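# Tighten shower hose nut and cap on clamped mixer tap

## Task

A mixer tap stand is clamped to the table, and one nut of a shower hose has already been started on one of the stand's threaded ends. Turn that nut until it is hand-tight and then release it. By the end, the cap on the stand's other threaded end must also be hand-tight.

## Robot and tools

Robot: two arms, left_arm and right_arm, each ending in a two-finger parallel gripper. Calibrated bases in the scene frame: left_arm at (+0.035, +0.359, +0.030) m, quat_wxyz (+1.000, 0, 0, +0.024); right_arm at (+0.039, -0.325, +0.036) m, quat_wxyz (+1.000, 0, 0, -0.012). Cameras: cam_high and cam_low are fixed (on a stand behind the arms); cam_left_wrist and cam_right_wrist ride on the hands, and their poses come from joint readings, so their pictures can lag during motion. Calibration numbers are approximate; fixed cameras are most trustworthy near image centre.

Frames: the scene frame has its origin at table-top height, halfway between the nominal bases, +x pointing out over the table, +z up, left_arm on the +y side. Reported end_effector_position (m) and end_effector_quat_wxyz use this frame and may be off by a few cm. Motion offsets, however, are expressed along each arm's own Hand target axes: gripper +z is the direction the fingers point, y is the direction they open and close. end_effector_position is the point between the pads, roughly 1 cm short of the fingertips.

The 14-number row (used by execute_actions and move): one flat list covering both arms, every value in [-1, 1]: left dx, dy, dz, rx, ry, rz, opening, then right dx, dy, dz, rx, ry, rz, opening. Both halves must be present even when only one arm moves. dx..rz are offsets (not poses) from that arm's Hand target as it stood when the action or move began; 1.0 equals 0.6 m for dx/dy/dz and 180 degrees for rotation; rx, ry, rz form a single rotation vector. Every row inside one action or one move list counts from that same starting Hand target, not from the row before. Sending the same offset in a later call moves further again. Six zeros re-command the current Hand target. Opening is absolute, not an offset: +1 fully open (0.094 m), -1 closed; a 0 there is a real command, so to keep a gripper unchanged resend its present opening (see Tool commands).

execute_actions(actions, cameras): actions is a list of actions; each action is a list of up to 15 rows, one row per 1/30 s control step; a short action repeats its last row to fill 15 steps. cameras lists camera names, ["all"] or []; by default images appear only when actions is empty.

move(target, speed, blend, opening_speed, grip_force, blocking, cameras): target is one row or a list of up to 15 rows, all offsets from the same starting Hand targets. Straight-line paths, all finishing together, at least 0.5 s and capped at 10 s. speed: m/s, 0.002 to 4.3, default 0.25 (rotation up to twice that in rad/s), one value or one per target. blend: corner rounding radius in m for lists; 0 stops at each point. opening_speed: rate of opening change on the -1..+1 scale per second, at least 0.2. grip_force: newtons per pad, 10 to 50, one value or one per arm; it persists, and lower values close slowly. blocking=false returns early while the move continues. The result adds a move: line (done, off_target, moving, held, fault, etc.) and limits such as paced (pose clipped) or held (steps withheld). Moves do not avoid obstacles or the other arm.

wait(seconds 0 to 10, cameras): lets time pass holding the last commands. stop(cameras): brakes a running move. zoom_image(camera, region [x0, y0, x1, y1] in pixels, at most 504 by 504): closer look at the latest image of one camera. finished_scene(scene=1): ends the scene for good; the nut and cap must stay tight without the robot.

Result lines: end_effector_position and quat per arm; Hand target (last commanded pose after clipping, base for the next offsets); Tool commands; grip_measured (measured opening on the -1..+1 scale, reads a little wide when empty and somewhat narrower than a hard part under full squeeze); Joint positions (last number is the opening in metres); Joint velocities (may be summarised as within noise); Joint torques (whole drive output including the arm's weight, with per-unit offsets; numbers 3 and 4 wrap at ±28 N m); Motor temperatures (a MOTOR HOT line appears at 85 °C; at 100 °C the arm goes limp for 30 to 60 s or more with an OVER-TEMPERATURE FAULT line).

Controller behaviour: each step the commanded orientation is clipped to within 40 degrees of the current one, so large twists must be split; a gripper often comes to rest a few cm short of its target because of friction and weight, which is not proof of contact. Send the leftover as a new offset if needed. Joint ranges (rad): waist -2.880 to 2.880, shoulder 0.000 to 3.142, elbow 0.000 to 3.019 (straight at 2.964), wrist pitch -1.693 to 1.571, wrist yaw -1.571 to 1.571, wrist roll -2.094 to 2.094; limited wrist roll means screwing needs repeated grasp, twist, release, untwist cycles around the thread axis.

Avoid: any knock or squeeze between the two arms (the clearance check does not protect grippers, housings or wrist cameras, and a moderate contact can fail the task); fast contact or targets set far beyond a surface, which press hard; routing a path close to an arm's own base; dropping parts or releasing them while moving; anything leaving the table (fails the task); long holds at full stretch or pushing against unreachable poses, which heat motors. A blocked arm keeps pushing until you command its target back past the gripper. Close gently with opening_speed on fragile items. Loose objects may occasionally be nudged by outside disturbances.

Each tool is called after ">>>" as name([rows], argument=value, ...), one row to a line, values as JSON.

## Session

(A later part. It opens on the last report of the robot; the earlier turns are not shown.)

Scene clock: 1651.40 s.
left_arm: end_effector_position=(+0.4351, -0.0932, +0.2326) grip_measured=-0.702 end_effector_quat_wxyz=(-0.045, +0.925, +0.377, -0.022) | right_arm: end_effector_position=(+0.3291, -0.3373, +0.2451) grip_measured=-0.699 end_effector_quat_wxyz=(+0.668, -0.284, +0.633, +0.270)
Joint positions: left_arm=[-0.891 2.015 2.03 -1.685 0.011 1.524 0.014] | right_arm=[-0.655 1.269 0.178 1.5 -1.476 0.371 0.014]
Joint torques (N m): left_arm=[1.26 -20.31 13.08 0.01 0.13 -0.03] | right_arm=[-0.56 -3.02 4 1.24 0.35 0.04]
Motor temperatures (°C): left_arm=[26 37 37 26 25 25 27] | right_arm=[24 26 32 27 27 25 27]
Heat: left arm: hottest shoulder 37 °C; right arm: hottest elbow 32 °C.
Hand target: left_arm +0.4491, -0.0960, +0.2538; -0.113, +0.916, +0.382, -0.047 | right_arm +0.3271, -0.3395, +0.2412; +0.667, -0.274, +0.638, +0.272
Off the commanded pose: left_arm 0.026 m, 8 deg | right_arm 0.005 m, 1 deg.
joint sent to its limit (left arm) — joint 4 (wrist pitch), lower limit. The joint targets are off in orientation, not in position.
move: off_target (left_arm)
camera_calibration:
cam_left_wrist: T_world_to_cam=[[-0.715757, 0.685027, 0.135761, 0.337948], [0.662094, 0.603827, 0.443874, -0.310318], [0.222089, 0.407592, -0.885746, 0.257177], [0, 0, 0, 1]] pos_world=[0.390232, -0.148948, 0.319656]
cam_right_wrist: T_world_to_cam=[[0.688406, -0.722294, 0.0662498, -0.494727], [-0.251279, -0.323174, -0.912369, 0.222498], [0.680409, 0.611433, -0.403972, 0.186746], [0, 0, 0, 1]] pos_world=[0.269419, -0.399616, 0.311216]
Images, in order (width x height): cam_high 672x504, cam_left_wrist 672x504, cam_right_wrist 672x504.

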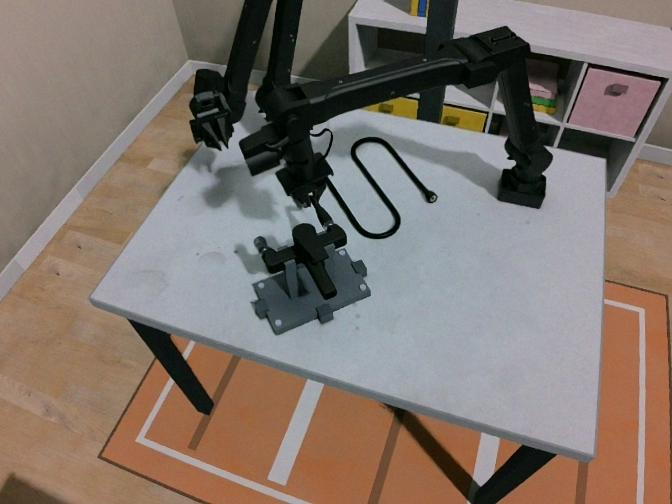

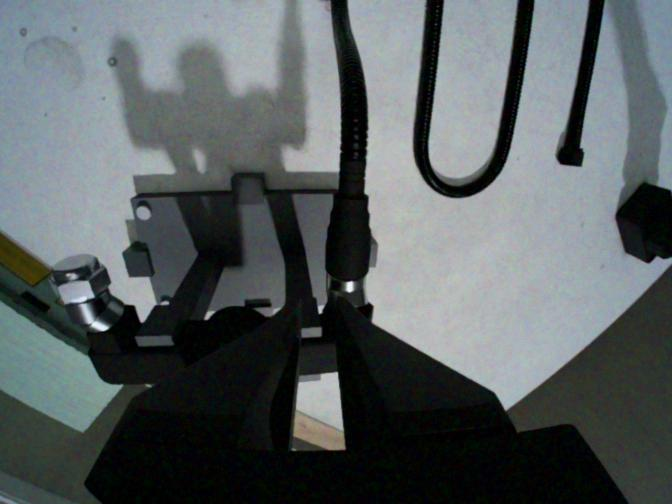

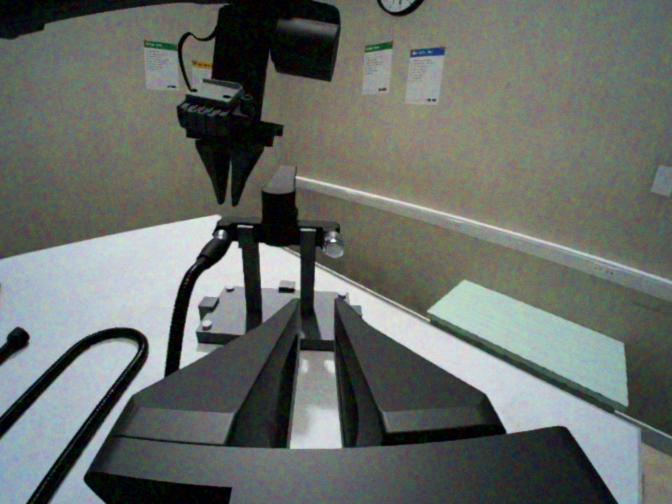

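>>> move(target=[-0.0055,-0.0995,0.0742,-0.2556,0,0,0.25,0,0,0,0,0,0,-0.7], speed=0.25, cameras=["cam_left_wrist"])

>>> zoom_image(camera="cam_left_wrist", region=[200, 200, 450, 450])

Scene clock: 1698.83 s.
left_arm: end_effector_position=(+0.4007, -0.0425, +0.2161) grip_measured=+0.248 end_effector_quat_wxyz=(+0.239, +0.892, +0.369, +0.104) | right_arm: end_effector_position=(+0.3291, -0.3373, +0.2451) grip_measured=-0.699 end_effector_quat_wxyz=(+0.668, -0.284, +0.633, +0.270)
Joint positions: left_arm=[-0.891 1.475 1.173 -0.742 -0.036 1.524 0.059] | right_arm=[-0.655 1.269 0.178 1.5 -1.476 0.371 0.014]
Joint torques (N m): left_arm=[-1.2 -13.45 9.72 2.02 -0.07 -0.27] | right_arm=[-0.85 -2.96 3.99 1.28 0.36 0.04]
Heat: left arm: hottest elbow 41 °C; right arm: hottest elbow 32 °C.
Hand target: left_arm +0.3981, -0.0499, +0.2252; +0.255, +0.887, +0.370, +0.106 | right_arm +0.3271, -0.3395, +0.2412; +0.667, -0.274, +0.638, +0.272
Off the commanded pose: left_arm 0.012 m, 2 deg | right_arm 0.005 m, 1 deg.
move: off_target (left_arm)
camera_calibration:
cam_left_wrist: T_world_to_cam=[[-0.643941, 0.602467, -0.471565, 0.379811], [0.460433, 0.797417, 0.390035, -0.210201], [0.611017, 0.0340353, -0.790885, 0.0373633], [0, 0, 0, 1]] pos_world=[0.31853, -0.0624771, 0.290641]
Images, in order (width x height): cam_left_wrist 672x504.

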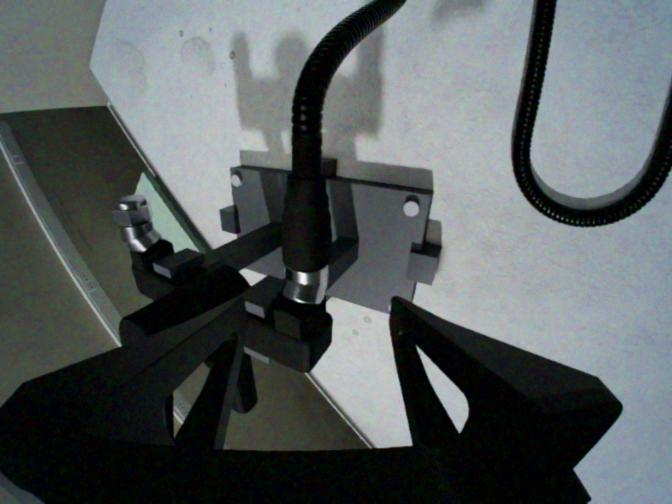

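Scaled by 2.016 from the camera's 672x504 image, which has a finer 960x720 frame.

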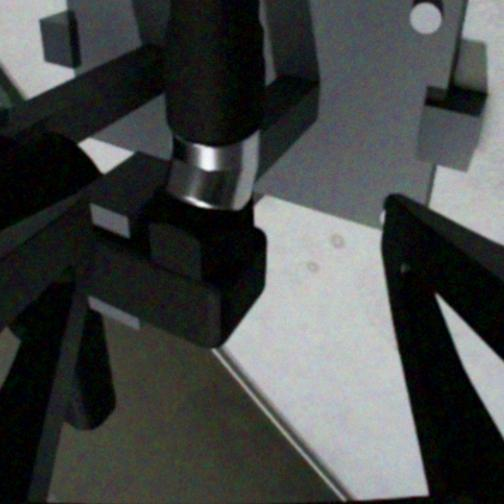

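>>> move(target=[-0.0083,0.0142,0.1,0,0,0,0.25,0,0,0,0,0,0,-0.7], speed=0.15, cameras=["cam_left_wrist"])

>>> zoom_image(camera="cam_left_wrist", region=[200, 200, 450, 450])

Scene clock: 1722.13 s.
left_arm: end_effector_position=(+0.4181, -0.0631, +0.1602) grip_measured=+0.248 end_effector_quat_wxyz=(+0.230, +0.894, +0.370, +0.101) | right_arm: end_effector_position=(+0.3291, -0.3373, +0.2451) grip_measured=-0.699 end_effector_quat_wxyz=(+0.668, -0.284, +0.633, +0.270)
Joint positions: left_arm=[-0.893 1.604 1.173 -0.634 -0.039 1.521 0.059] | right_arm=[-0.655 1.269 0.178 1.5 -1.476 0.371 0.014]
Joint torques (N m): left_arm=[-1.2 -14.27 11.7 1.94 -0.04 -0.28] | right_arm=[-0.38 -3.08 3.97 1.2 0.36 0.05]
Heat: left arm: hottest elbow 39 °C; right arm: hottest elbow 32 °C.
Hand target: left_arm +0.4223, -0.0810, +0.1788; +0.255, +0.887, +0.370, +0.106 | right_arm +0.3271, -0.3395, +0.2412; +0.667, -0.274, +0.638, +0.272
Off the commanded pose: left_arm 0.026 m, 3 deg | right_arm 0.005 m, 1 deg.
move: off_target (left_arm)
camera_calibration:
cam_left_wrist: T_world_to_cam=[[-0.651314, 0.608583, -0.453229, 0.377594], [0.464238, 0.79205, 0.396408, -0.182946], [0.600228, 0.0477795, -0.798401, -0.0101523], [0, 0, 0, 1]] pos_world=[0.336956, -0.0844102, 0.235552]
Images, in order (width x height): cam_left_wrist 672x504.

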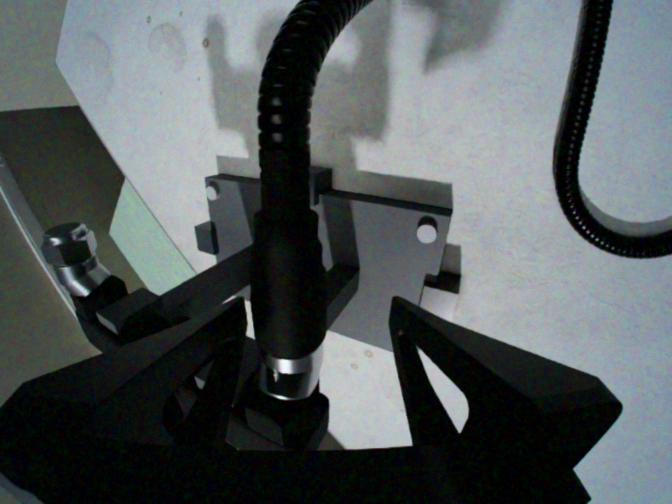

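Scaled by 2.016 from the camera's 672x504 image, which has a finer 960x720 frame.

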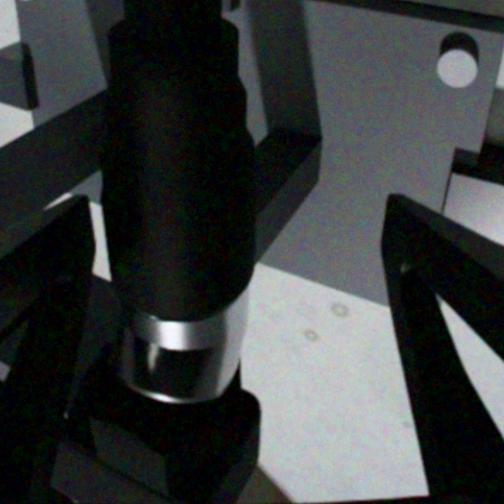

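>>> move(target=[0,0.0283,0.0,0,0,0,0.25,0,0,0,0,0,0,-0.7], speed=0.1, cameras=["cam_left_wrist"])

>>> zoom_image(camera="cam_left_wrist", region=[200, 200, 450, 450])

Scene clock: 1733.43 s.
left_arm: end_effector_position=(+0.4273, -0.0735, +0.1715) grip_measured=+0.248 end_effector_quat_wxyz=(+0.241, +0.891, +0.369, +0.104) | right_arm: end_effector_position=(+0.3291, -0.3373, +0.2451) grip_measured=-0.699 end_effector_quat_wxyz=(+0.668, -0.284, +0.633, +0.270)
Joint positions: left_arm=[-0.893 1.617 1.212 -0.637 -0.039 1.521 0.059] | right_arm=[-0.655 1.269 0.178 1.5 -1.476 0.371 0.014]
Joint torques (N m): left_arm=[-1.14 -13.39 13.35 0.9 -0.02 -0.25] | right_arm=[-0.62 -3.31 4.07 1.18 0.35 0.04]
Heat: left arm: hottest elbow 39 °C; right arm: hottest elbow 32 °C.
Hand target: left_arm +0.4325, -0.0911, +0.1877; +0.254, +0.887, +0.370, +0.106 | right_arm +0.3271, -0.3395, +0.2412; +0.667, -0.274, +0.638, +0.272
Off the commanded pose: left_arm 0.025 m, 2 deg | right_arm 0.005 m, 1 deg.
move: off_target (left_arm)
camera_calibration:
cam_left_wrist: T_world_to_cam=[[-0.643926, 0.600279, -0.474367, 0.3949], [0.457961, 0.799085, 0.389531, -0.179075], [0.612887, 0.0335877, -0.789456, -0.0142429], [0, 0, 0, 1]] pos_world=[0.345025, -0.0934754, 0.245839]
Images, in order (width x height): cam_left_wrist 672x504.

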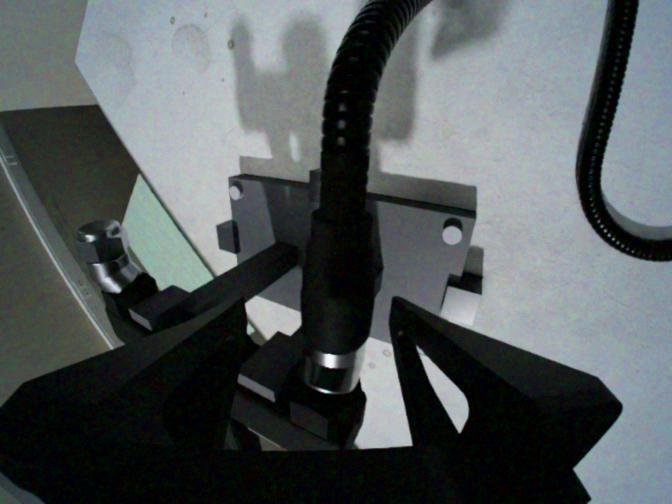

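Scaled by 2.016 from the camera's 672x504 image, which has a finer 960x720 frame.

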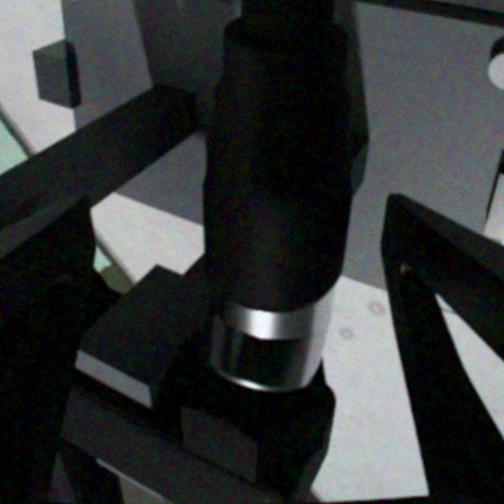

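>>> move([
  [-0.002,-0.025,0.007,0,0,0,0.25,0,0,0,0,0,0,-0.7],
  [-0.002,-0.025,0.007,0,0,0,-0.7,0,0,0,0,0,0,-0.7],
], speed=0.1, cameras=["cam_left_wrist"])

>>> zoom_image(camera="cam_left_wrist", region=[200, 200, 450, 450])

Scene clock: 1745.50 s.
left_arm: end_effector_position=(+0.4236, -0.0709, +0.1654) grip_measured=-0.454 end_effector_quat_wxyz=(+0.236, +0.893, +0.370, +0.103) | right_arm: end_effector_position=(+0.3291, -0.3373, +0.2451) grip_measured=-0.699 end_effector_quat_wxyz=(+0.668, -0.284, +0.633, +0.270)
Joint positions: left_arm=[-0.895 1.617 1.199 -0.634 -0.04 1.519 0.026] | right_arm=[-0.655 1.269 0.178 1.5 -1.476 0.371 0.014]
Joint torques (N m): left_arm=[-1.38 -14.45 10.43 2.11 -0.02 -0.27] | right_arm=[-0.85 -3.25 4.03 1.13 0.36 0.04]
Heat: left arm: hottest elbow 39 °C; right arm: hottest elbow 32 °C.
Hand target: left_arm +0.4241, -0.0845, +0.1761; +0.254, +0.887, +0.370, +0.106 | right_arm +0.3271, -0.3395, +0.2412; +0.667, -0.274, +0.638, +0.272
Off the commanded pose: left_arm 0.017 m, 2 deg | right_arm 0.005 m, 1 deg.
move: off_target (left_arm); target 2's new opening was sent with left_arm's hand 0.011 m and 1 deg from that target
camera_calibration:
cam_left_wrist: T_world_to_cam=[[-0.647258, 0.604179, -0.464785, 0.388198], [0.460638, 0.79583, 0.393024, -0.179074], [0.607347, 0.0402908, -0.793415, -0.0133147], [0, 0, 0, 1]] pos_world=[0.341839, -0.0914918, 0.240245]
Images, in order (width x height): cam_left_wrist 672x504.

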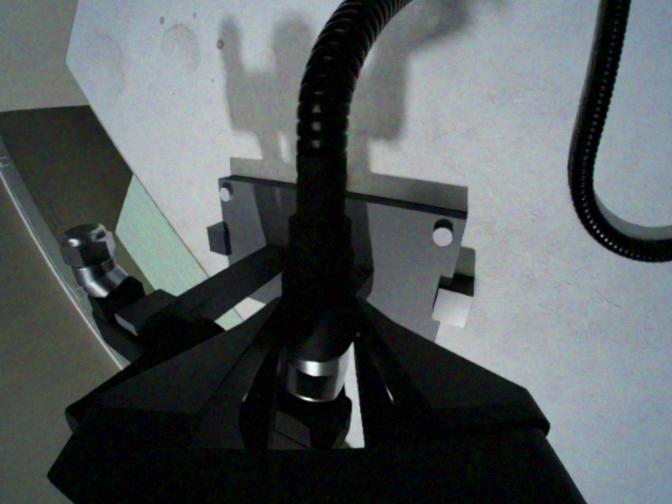

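Scaled by 2.016 from the camera's 672x504 image, which has a finer 960x720 frame.

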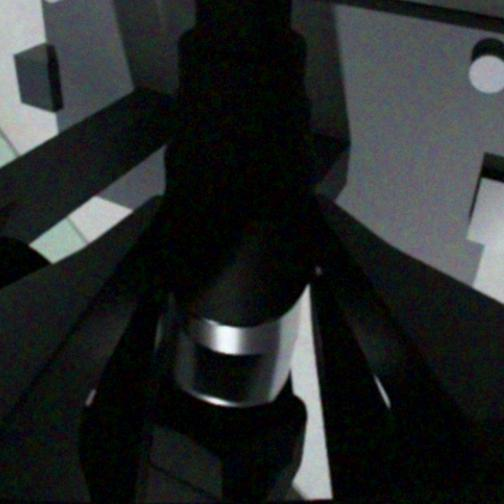

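>>> move(target=[0,0.002,0.0005,0.139,0,0,-0.9,0,0,0,0,0,0,-0.7], speed=0.2, cameras=["cam_left_wrist"])

>>> zoom_image(camera="cam_left_wrist", region=[200, 200, 450, 450])

Scene clock: 1754.77 s.
left_arm: end_effector_position=(+0.4221, -0.0700, +0.1647) grip_measured=-0.454 end_effector_quat_wxyz=(+0.047, +0.924, +0.379, +0.032) | right_arm: end_effector_position=(+0.3291, -0.3373, +0.2451) grip_measured=-0.699 end_effector_quat_wxyz=(+0.668, -0.284, +0.633, +0.270)
Joint positions: left_arm=[-0.893 1.821 1.557 -1.197 -0.03 1.519 0.026] | right_arm=[-0.655 1.269 0.178 1.5 -1.476 0.371 0.014]
Joint torques (N m): left_arm=[-0.73 -16.15 13.63 -0.39 0.77 -0.25] | right_arm=[-0.79 -3.02 3.95 1.17 0.37 0.05]
Heat: left arm: hottest elbow 39 °C; right arm: hottest elbow 32 °C.
Hand target: left_arm +0.4251, -0.0853, +0.1768; +0.056, +0.921, +0.384, +0.024 | right_arm +0.3271, -0.3395, +0.2412; +0.667, -0.274, +0.638, +0.272
Off the commanded pose: left_arm 0.020 m, 2 deg | right_arm 0.005 m, 1 deg.
move: off_target (left_arm)
camera_calibration:
cam_left_wrist: T_world_to_cam=[[-0.72314, 0.686564, -0.0754936, 0.359933], [0.582626, 0.665037, 0.467197, -0.251674], [0.370967, 0.293865, -0.880924, 0.118921], [0, 0, 0, 1]] pos_world=[0.362798, -0.114692, 0.249514]
Images, in order (width x height): cam_left_wrist 672x504.

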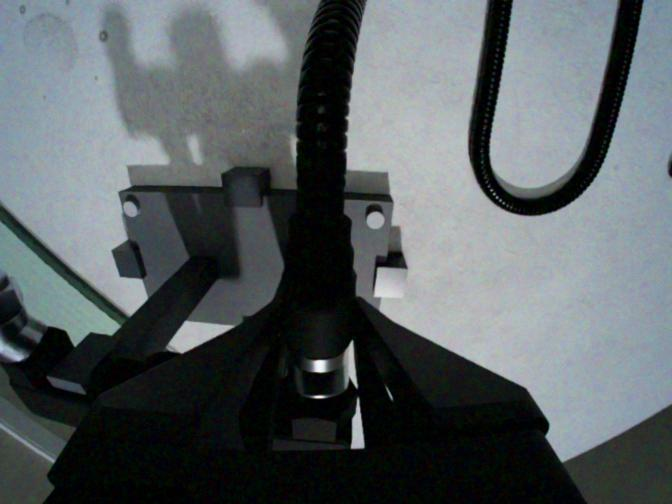

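Scaled by 2.016 from the camera's 672x504 image, which has a finer 960x720 frame.

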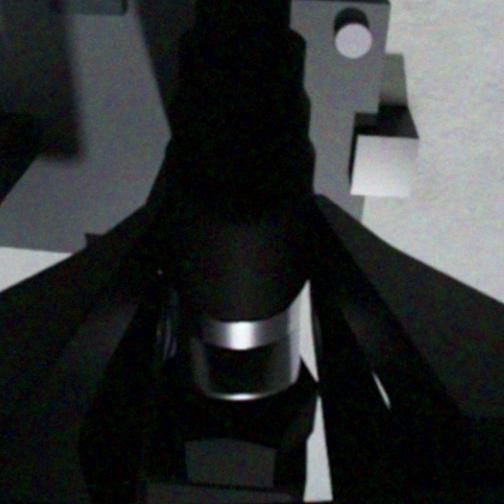

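>>> move(target=[0,0.002,0.0,0.1,0,0,-0.9,0,0,0,0,0,0,-0.7], speed=0.2, cameras=["cam_left_wrist"])

>>> zoom_image(camera="cam_left_wrist", region=[200, 200, 450, 450])

Scene clock: 1767.63 s.
left_arm: end_effector_position=(+0.4222, -0.0702, +0.1647) grip_measured=-0.454 end_effector_quat_wxyz=(-0.103, +0.919, +0.379, -0.031) | right_arm: end_effector_position=(+0.3291, -0.3373, +0.2451) grip_measured=-0.699 end_effector_quat_wxyz=(+0.668, -0.284, +0.633, +0.270)
Joint positions: left_arm=[-0.887 2.04 1.88 -1.626 -0.01 1.519 0.026] | right_arm=[-0.655 1.269 0.178 1.5 -1.476 0.371 0.014]
Joint torques (N m): left_arm=[-0.62 -18.9 13.72 -0.79 0.84 -0.13] | right_arm=[-0.79 -3.14 3.96 1.26 0.36 0.04]
Heat: left arm: hottest elbow 39 °C; right arm: hottest elbow 32 °C.
Hand target: left_arm +0.4259, -0.0862, +0.1768; -0.089, +0.919, +0.383, -0.037 | right_arm +0.3271, -0.3395, +0.2412; +0.667, -0.274, +0.638, +0.272
Off the commanded pose: left_arm 0.020 m, 2 deg | right_arm 0.005 m, 1 deg.
move: off_target (left_arm)
camera_calibration:
cam_left_wrist: T_world_to_cam=[[-0.707541, 0.661695, 0.248083, 0.298572], [0.686924, 0.56158, 0.461264, -0.301888], [0.165898, 0.496777, -0.851875, 0.215011], [0, 0, 0, 1]] pos_world=[0.382956, -0.134842, 0.248342]
Images, in order (width x height): cam_left_wrist 672x504.

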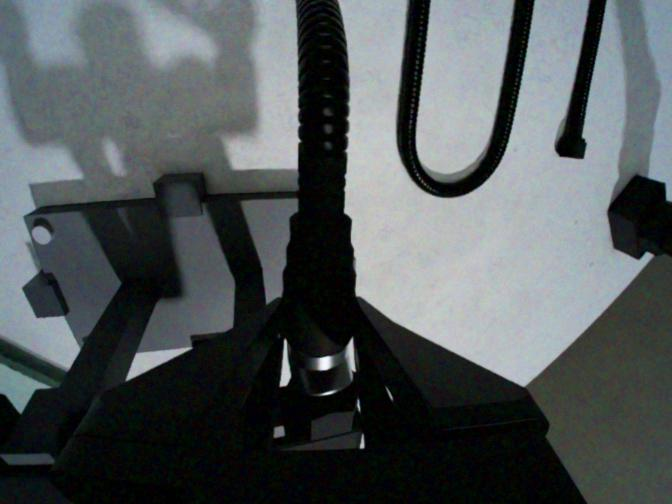

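Scaled by 2.016 from the camera's 672x504 image, which has a finer 960x720 frame.

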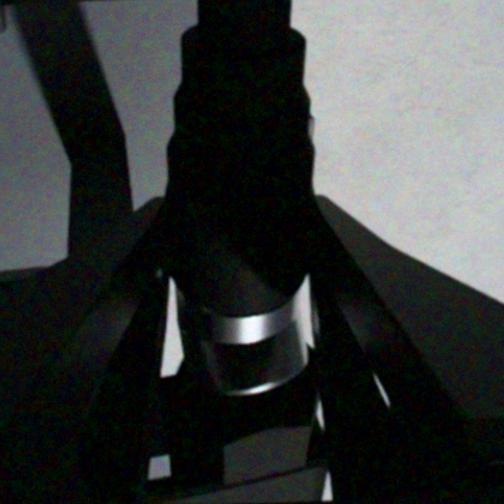

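>>> zoom_image(camera="cam_left_wrist", region=[270, 320, 370, 410])

Scaled by 5.040 from the camera's 672x504 image, which has a finer 960x720 frame.

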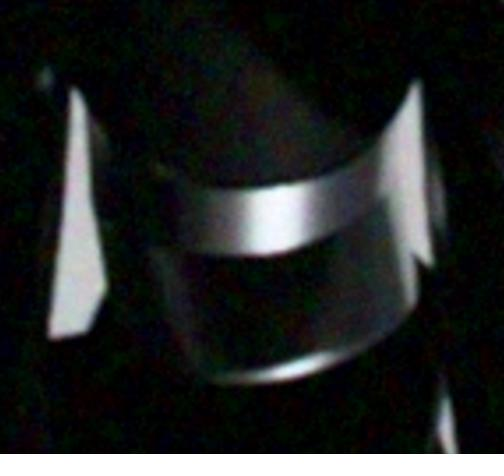

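>>> move([
  [0,0,0,0,0,0,0.25,0,0,0,0,0,0,-0.7],
  [0.0012,-0.0175,0.0273,-0.565,0,0,0.25,0,0,0,0,0,0,-0.7],
  [0.0012,-0.0175,0.0273,-0.565,0,0,-0.8,0,0,0,0,0,0,-0.7],
], speed=0.35, cameras=["cam_left_wrist"])

>>> zoom_image(camera="cam_left_wrist", region=[200, 220, 450, 450])

Scene clock: 1829.20 s.
left_arm: end_effector_position=(+0.4217, -0.0685, +0.1619) grip_measured=-0.449 end_effector_quat_wxyz=(+0.652, +0.649, +0.280, +0.273) | right_arm: end_effector_position=(+0.3291, -0.3373, +0.2451) grip_measured=-0.699 end_effector_quat_wxyz=(+0.668, -0.284, +0.633, +0.270)
Joint positions: left_arm=[-0.912 1.808 0.645 1.162 -0.098 1.56 0.026] | right_arm=[-0.655 1.269 0.178 1.5 -1.476 0.371 0.014]
Joint torques (N m): left_arm=[-1.32 -11.69 5.74 2.69 0 0.01] | right_arm=[-0.5 -3.08 3.99 1.17 0.37 0.05]
Heat: left arm: hottest elbow 41 °C; right arm: hottest elbow 32 °C.
Hand target: left_arm +0.4169, -0.0763, +0.1627; +0.657, +0.649, +0.270, +0.274 | right_arm +0.3271, -0.3395, +0.2412; +0.667, -0.274, +0.638, +0.272
Off the commanded pose: left_arm 0.009 m, 1 deg | right_arm 0.005 m, 1 deg.
move: done
camera_calibration:
cam_left_wrist: T_world_to_cam=[[-0.0567747, -0.00555514, -0.998372, 0.179515], [0.294466, 0.955407, -0.0220615, -0.0305362], [0.953974, -0.295239, -0.0526071, -0.304178], [0, 0, 0, 1]] pos_world=[0.309362, -0.0596335, 0.162547]
Images, in order (width x height): cam_left_wrist 672x504.

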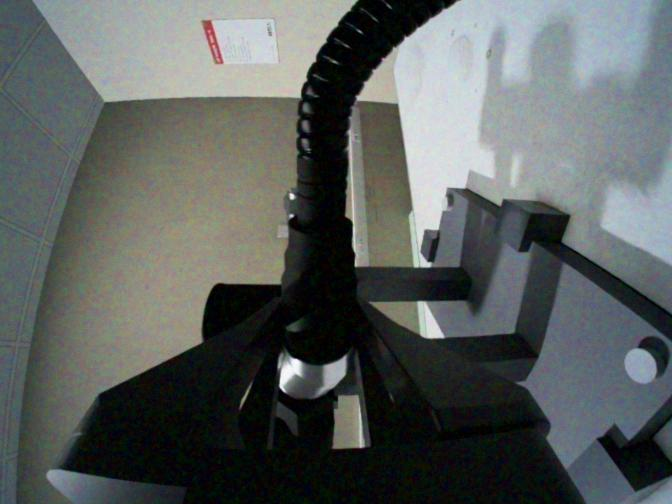

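Scaled by 2.016 from the camera's 672x504 image, which has a finer 960x720 frame.

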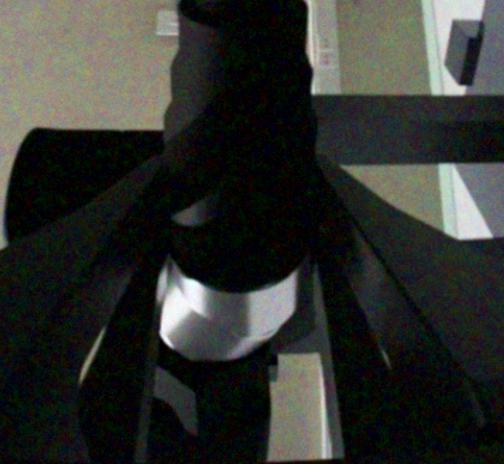

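>>> move(target=[0.0058,0.0051,-0.0014,0.222,0,0,-0.8,0,0,0,0,0,0,-0.7], speed=0.25, cameras=["cam_left_wrist"])

>>> zoom_image(camera="cam_left_wrist", region=[200, 220, 450, 450])

Scene clock: 1837.47 s.
left_arm: end_effector_position=(+0.4179, -0.0659, +0.1697) grip_measured=-0.466 end_effector_quat_wxyz=(+0.403, +0.829, +0.344, +0.178) | right_arm: end_effector_position=(+0.3291, -0.3373, +0.2451) grip_measured=-0.699 end_effector_quat_wxyz=(+0.668, -0.284, +0.633, +0.270)
Joint positions: left_arm=[-0.909 1.504 0.887 -0.043 -0.08 1.532 0.025] | right_arm=[-0.655 1.269 0.178 1.5 -1.476 0.371 0.014]
Joint torques (N m): left_arm=[-0.38 -10.52 11 0.55 0.56 -0.26] | right_arm=[-0.56 -3.25 3.96 1.29 0.37 0.05]
Heat: left arm: hottest elbow 40 °C; right arm: hottest elbow 32 °C.
Hand target: left_arm +0.4185, -0.0732, +0.1658; +0.395, +0.834, +0.347, +0.165 | right_arm +0.3271, -0.3395, +0.2412; +0.667, -0.274, +0.638, +0.272
Off the commanded pose: left_arm 0.008 m, 2 deg | right_arm 0.005 m, 1 deg.
move: done
camera_calibration:
cam_left_wrist: T_world_to_cam=[[-0.47055, 0.434348, -0.768066, 0.349918], [0.360446, 0.889135, 0.281989, -0.115225], [0.805395, -0.144156, -0.574942, -0.138624], [0, 0, 0, 1]] pos_world=[0.317834, -0.0695194, 0.221551]
Images, in order (width x height): cam_left_wrist 672x504.

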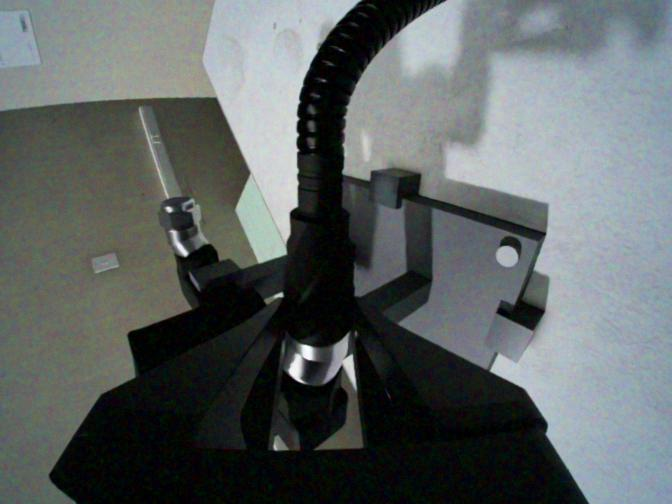

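Scaled by 2.016 from the camera's 672x504 image, which has a finer 960x720 frame.

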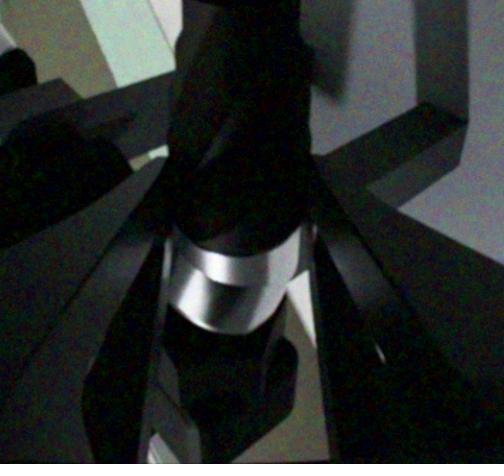

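>>> move([
  [0,0,0,0,0,0,0.3,0,0,0,0,0,0,-0.7],
  [0,0,-0.2,0,0,0,0.3,0,0,0,0,0,0,-0.7],
], speed=0.2, cameras=["cam_left_wrist", "cam_right_wrist", "cam_high"])

>>> zoom_image(camera="cam_left_wrist", region=[250, 150, 390, 290])

>>> zoom_image(camera="cam_right_wrist", region=[190, 200, 360, 310])

Scene clock: 1863.60 s.
left_arm: end_effector_position=(+0.3589, -0.0037, +0.2407) grip_measured=+0.298 end_effector_quat_wxyz=(+0.395, +0.834, +0.346, +0.171) | right_arm: end_effector_position=(+0.3291, -0.3373, +0.2451) grip_measured=-0.699 end_effector_quat_wxyz=(+0.668, -0.284, +0.633, +0.270)
Joint positions: left_arm=[-0.917 1.173 0.801 -0.311 -0.077 1.524 0.061] | right_arm=[-0.655 1.269 0.178 1.5 -1.476 0.371 0.014]
Joint torques (N m): left_arm=[-1.44 -8.29 10.02 1.37 -0.09 -0.31] | right_arm=[-0.79 -3.19 3.97 1.14 0.36 0.05]
Heat: left arm: hottest elbow 40 °C; right arm: hottest elbow 31 °C.
Hand target: left_arm +0.3527, -0.0078, +0.2419; +0.396, +0.834, +0.347, +0.165 | right_arm +0.3271, -0.3395, +0.2412; +0.667, -0.274, +0.638, +0.272
Off the commanded pose: left_arm 0.008 m, 1 deg | right_arm 0.005 m, 1 deg.
move: done
camera_calibration:
cam_left_wrist: T_world_to_cam=[[-0.484168, 0.445094, -0.753308, 0.351041], [0.370533, 0.884238, 0.284304, -0.173473], [0.792645, -0.141475, -0.593041, -0.0323309], [0, 0, 0, 1]] pos_world=[0.259867, -0.00742897, 0.294587]
cam_right_wrist: T_world_to_cam=[[0.688406, -0.722294, 0.0662498, -0.494727], [-0.251279, -0.323174, -0.912369, 0.222498], [0.680409, 0.611433, -0.403972, 0.186746], [0, 0, 0, 1]] pos_world=[0.269419, -0.399616, 0.311216]
Images, in order (width x height): cam_high 672x504, cam_left_wrist 672x504, cam_right_wrist 672x504.

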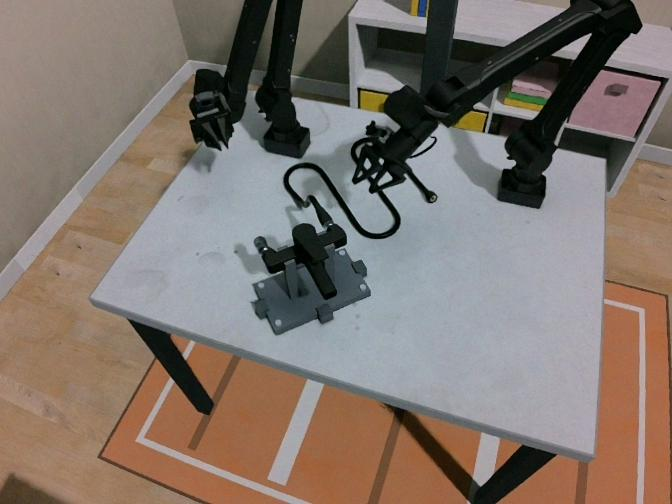

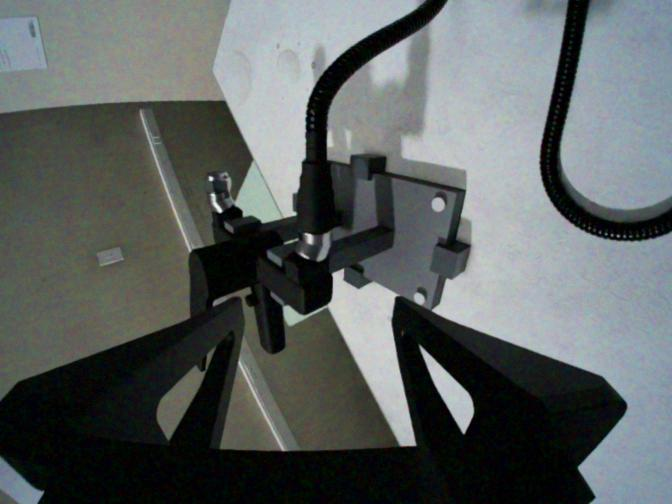

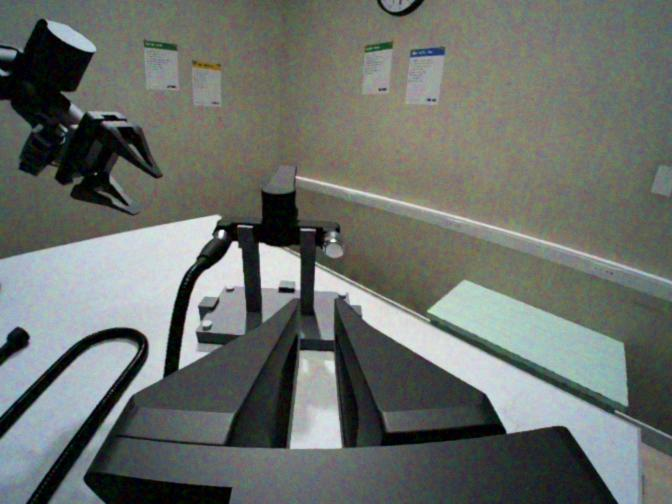

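Scaled by 3.600 from the camera's 672x504 image, which has a finer 960x720 frame.

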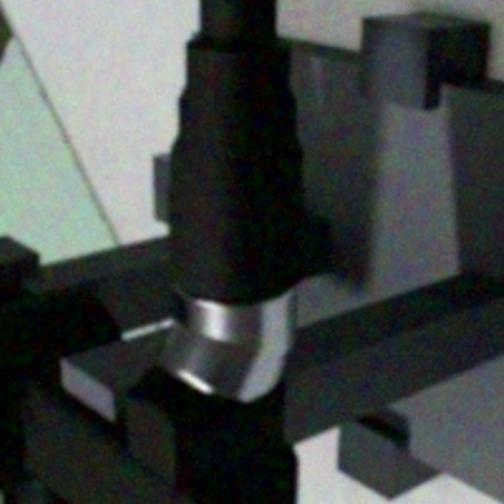

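Scaled by 2.965 from the camera's 672x504 image, which has a finer 960x720 frame.

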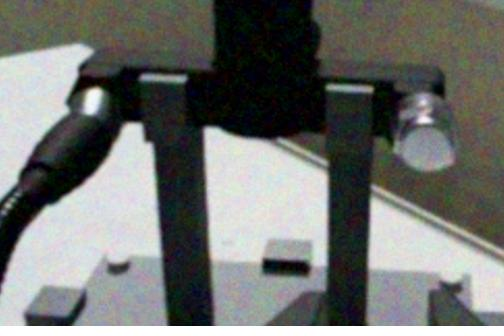

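>>> finished_scene()

The scene is finished: the task was done.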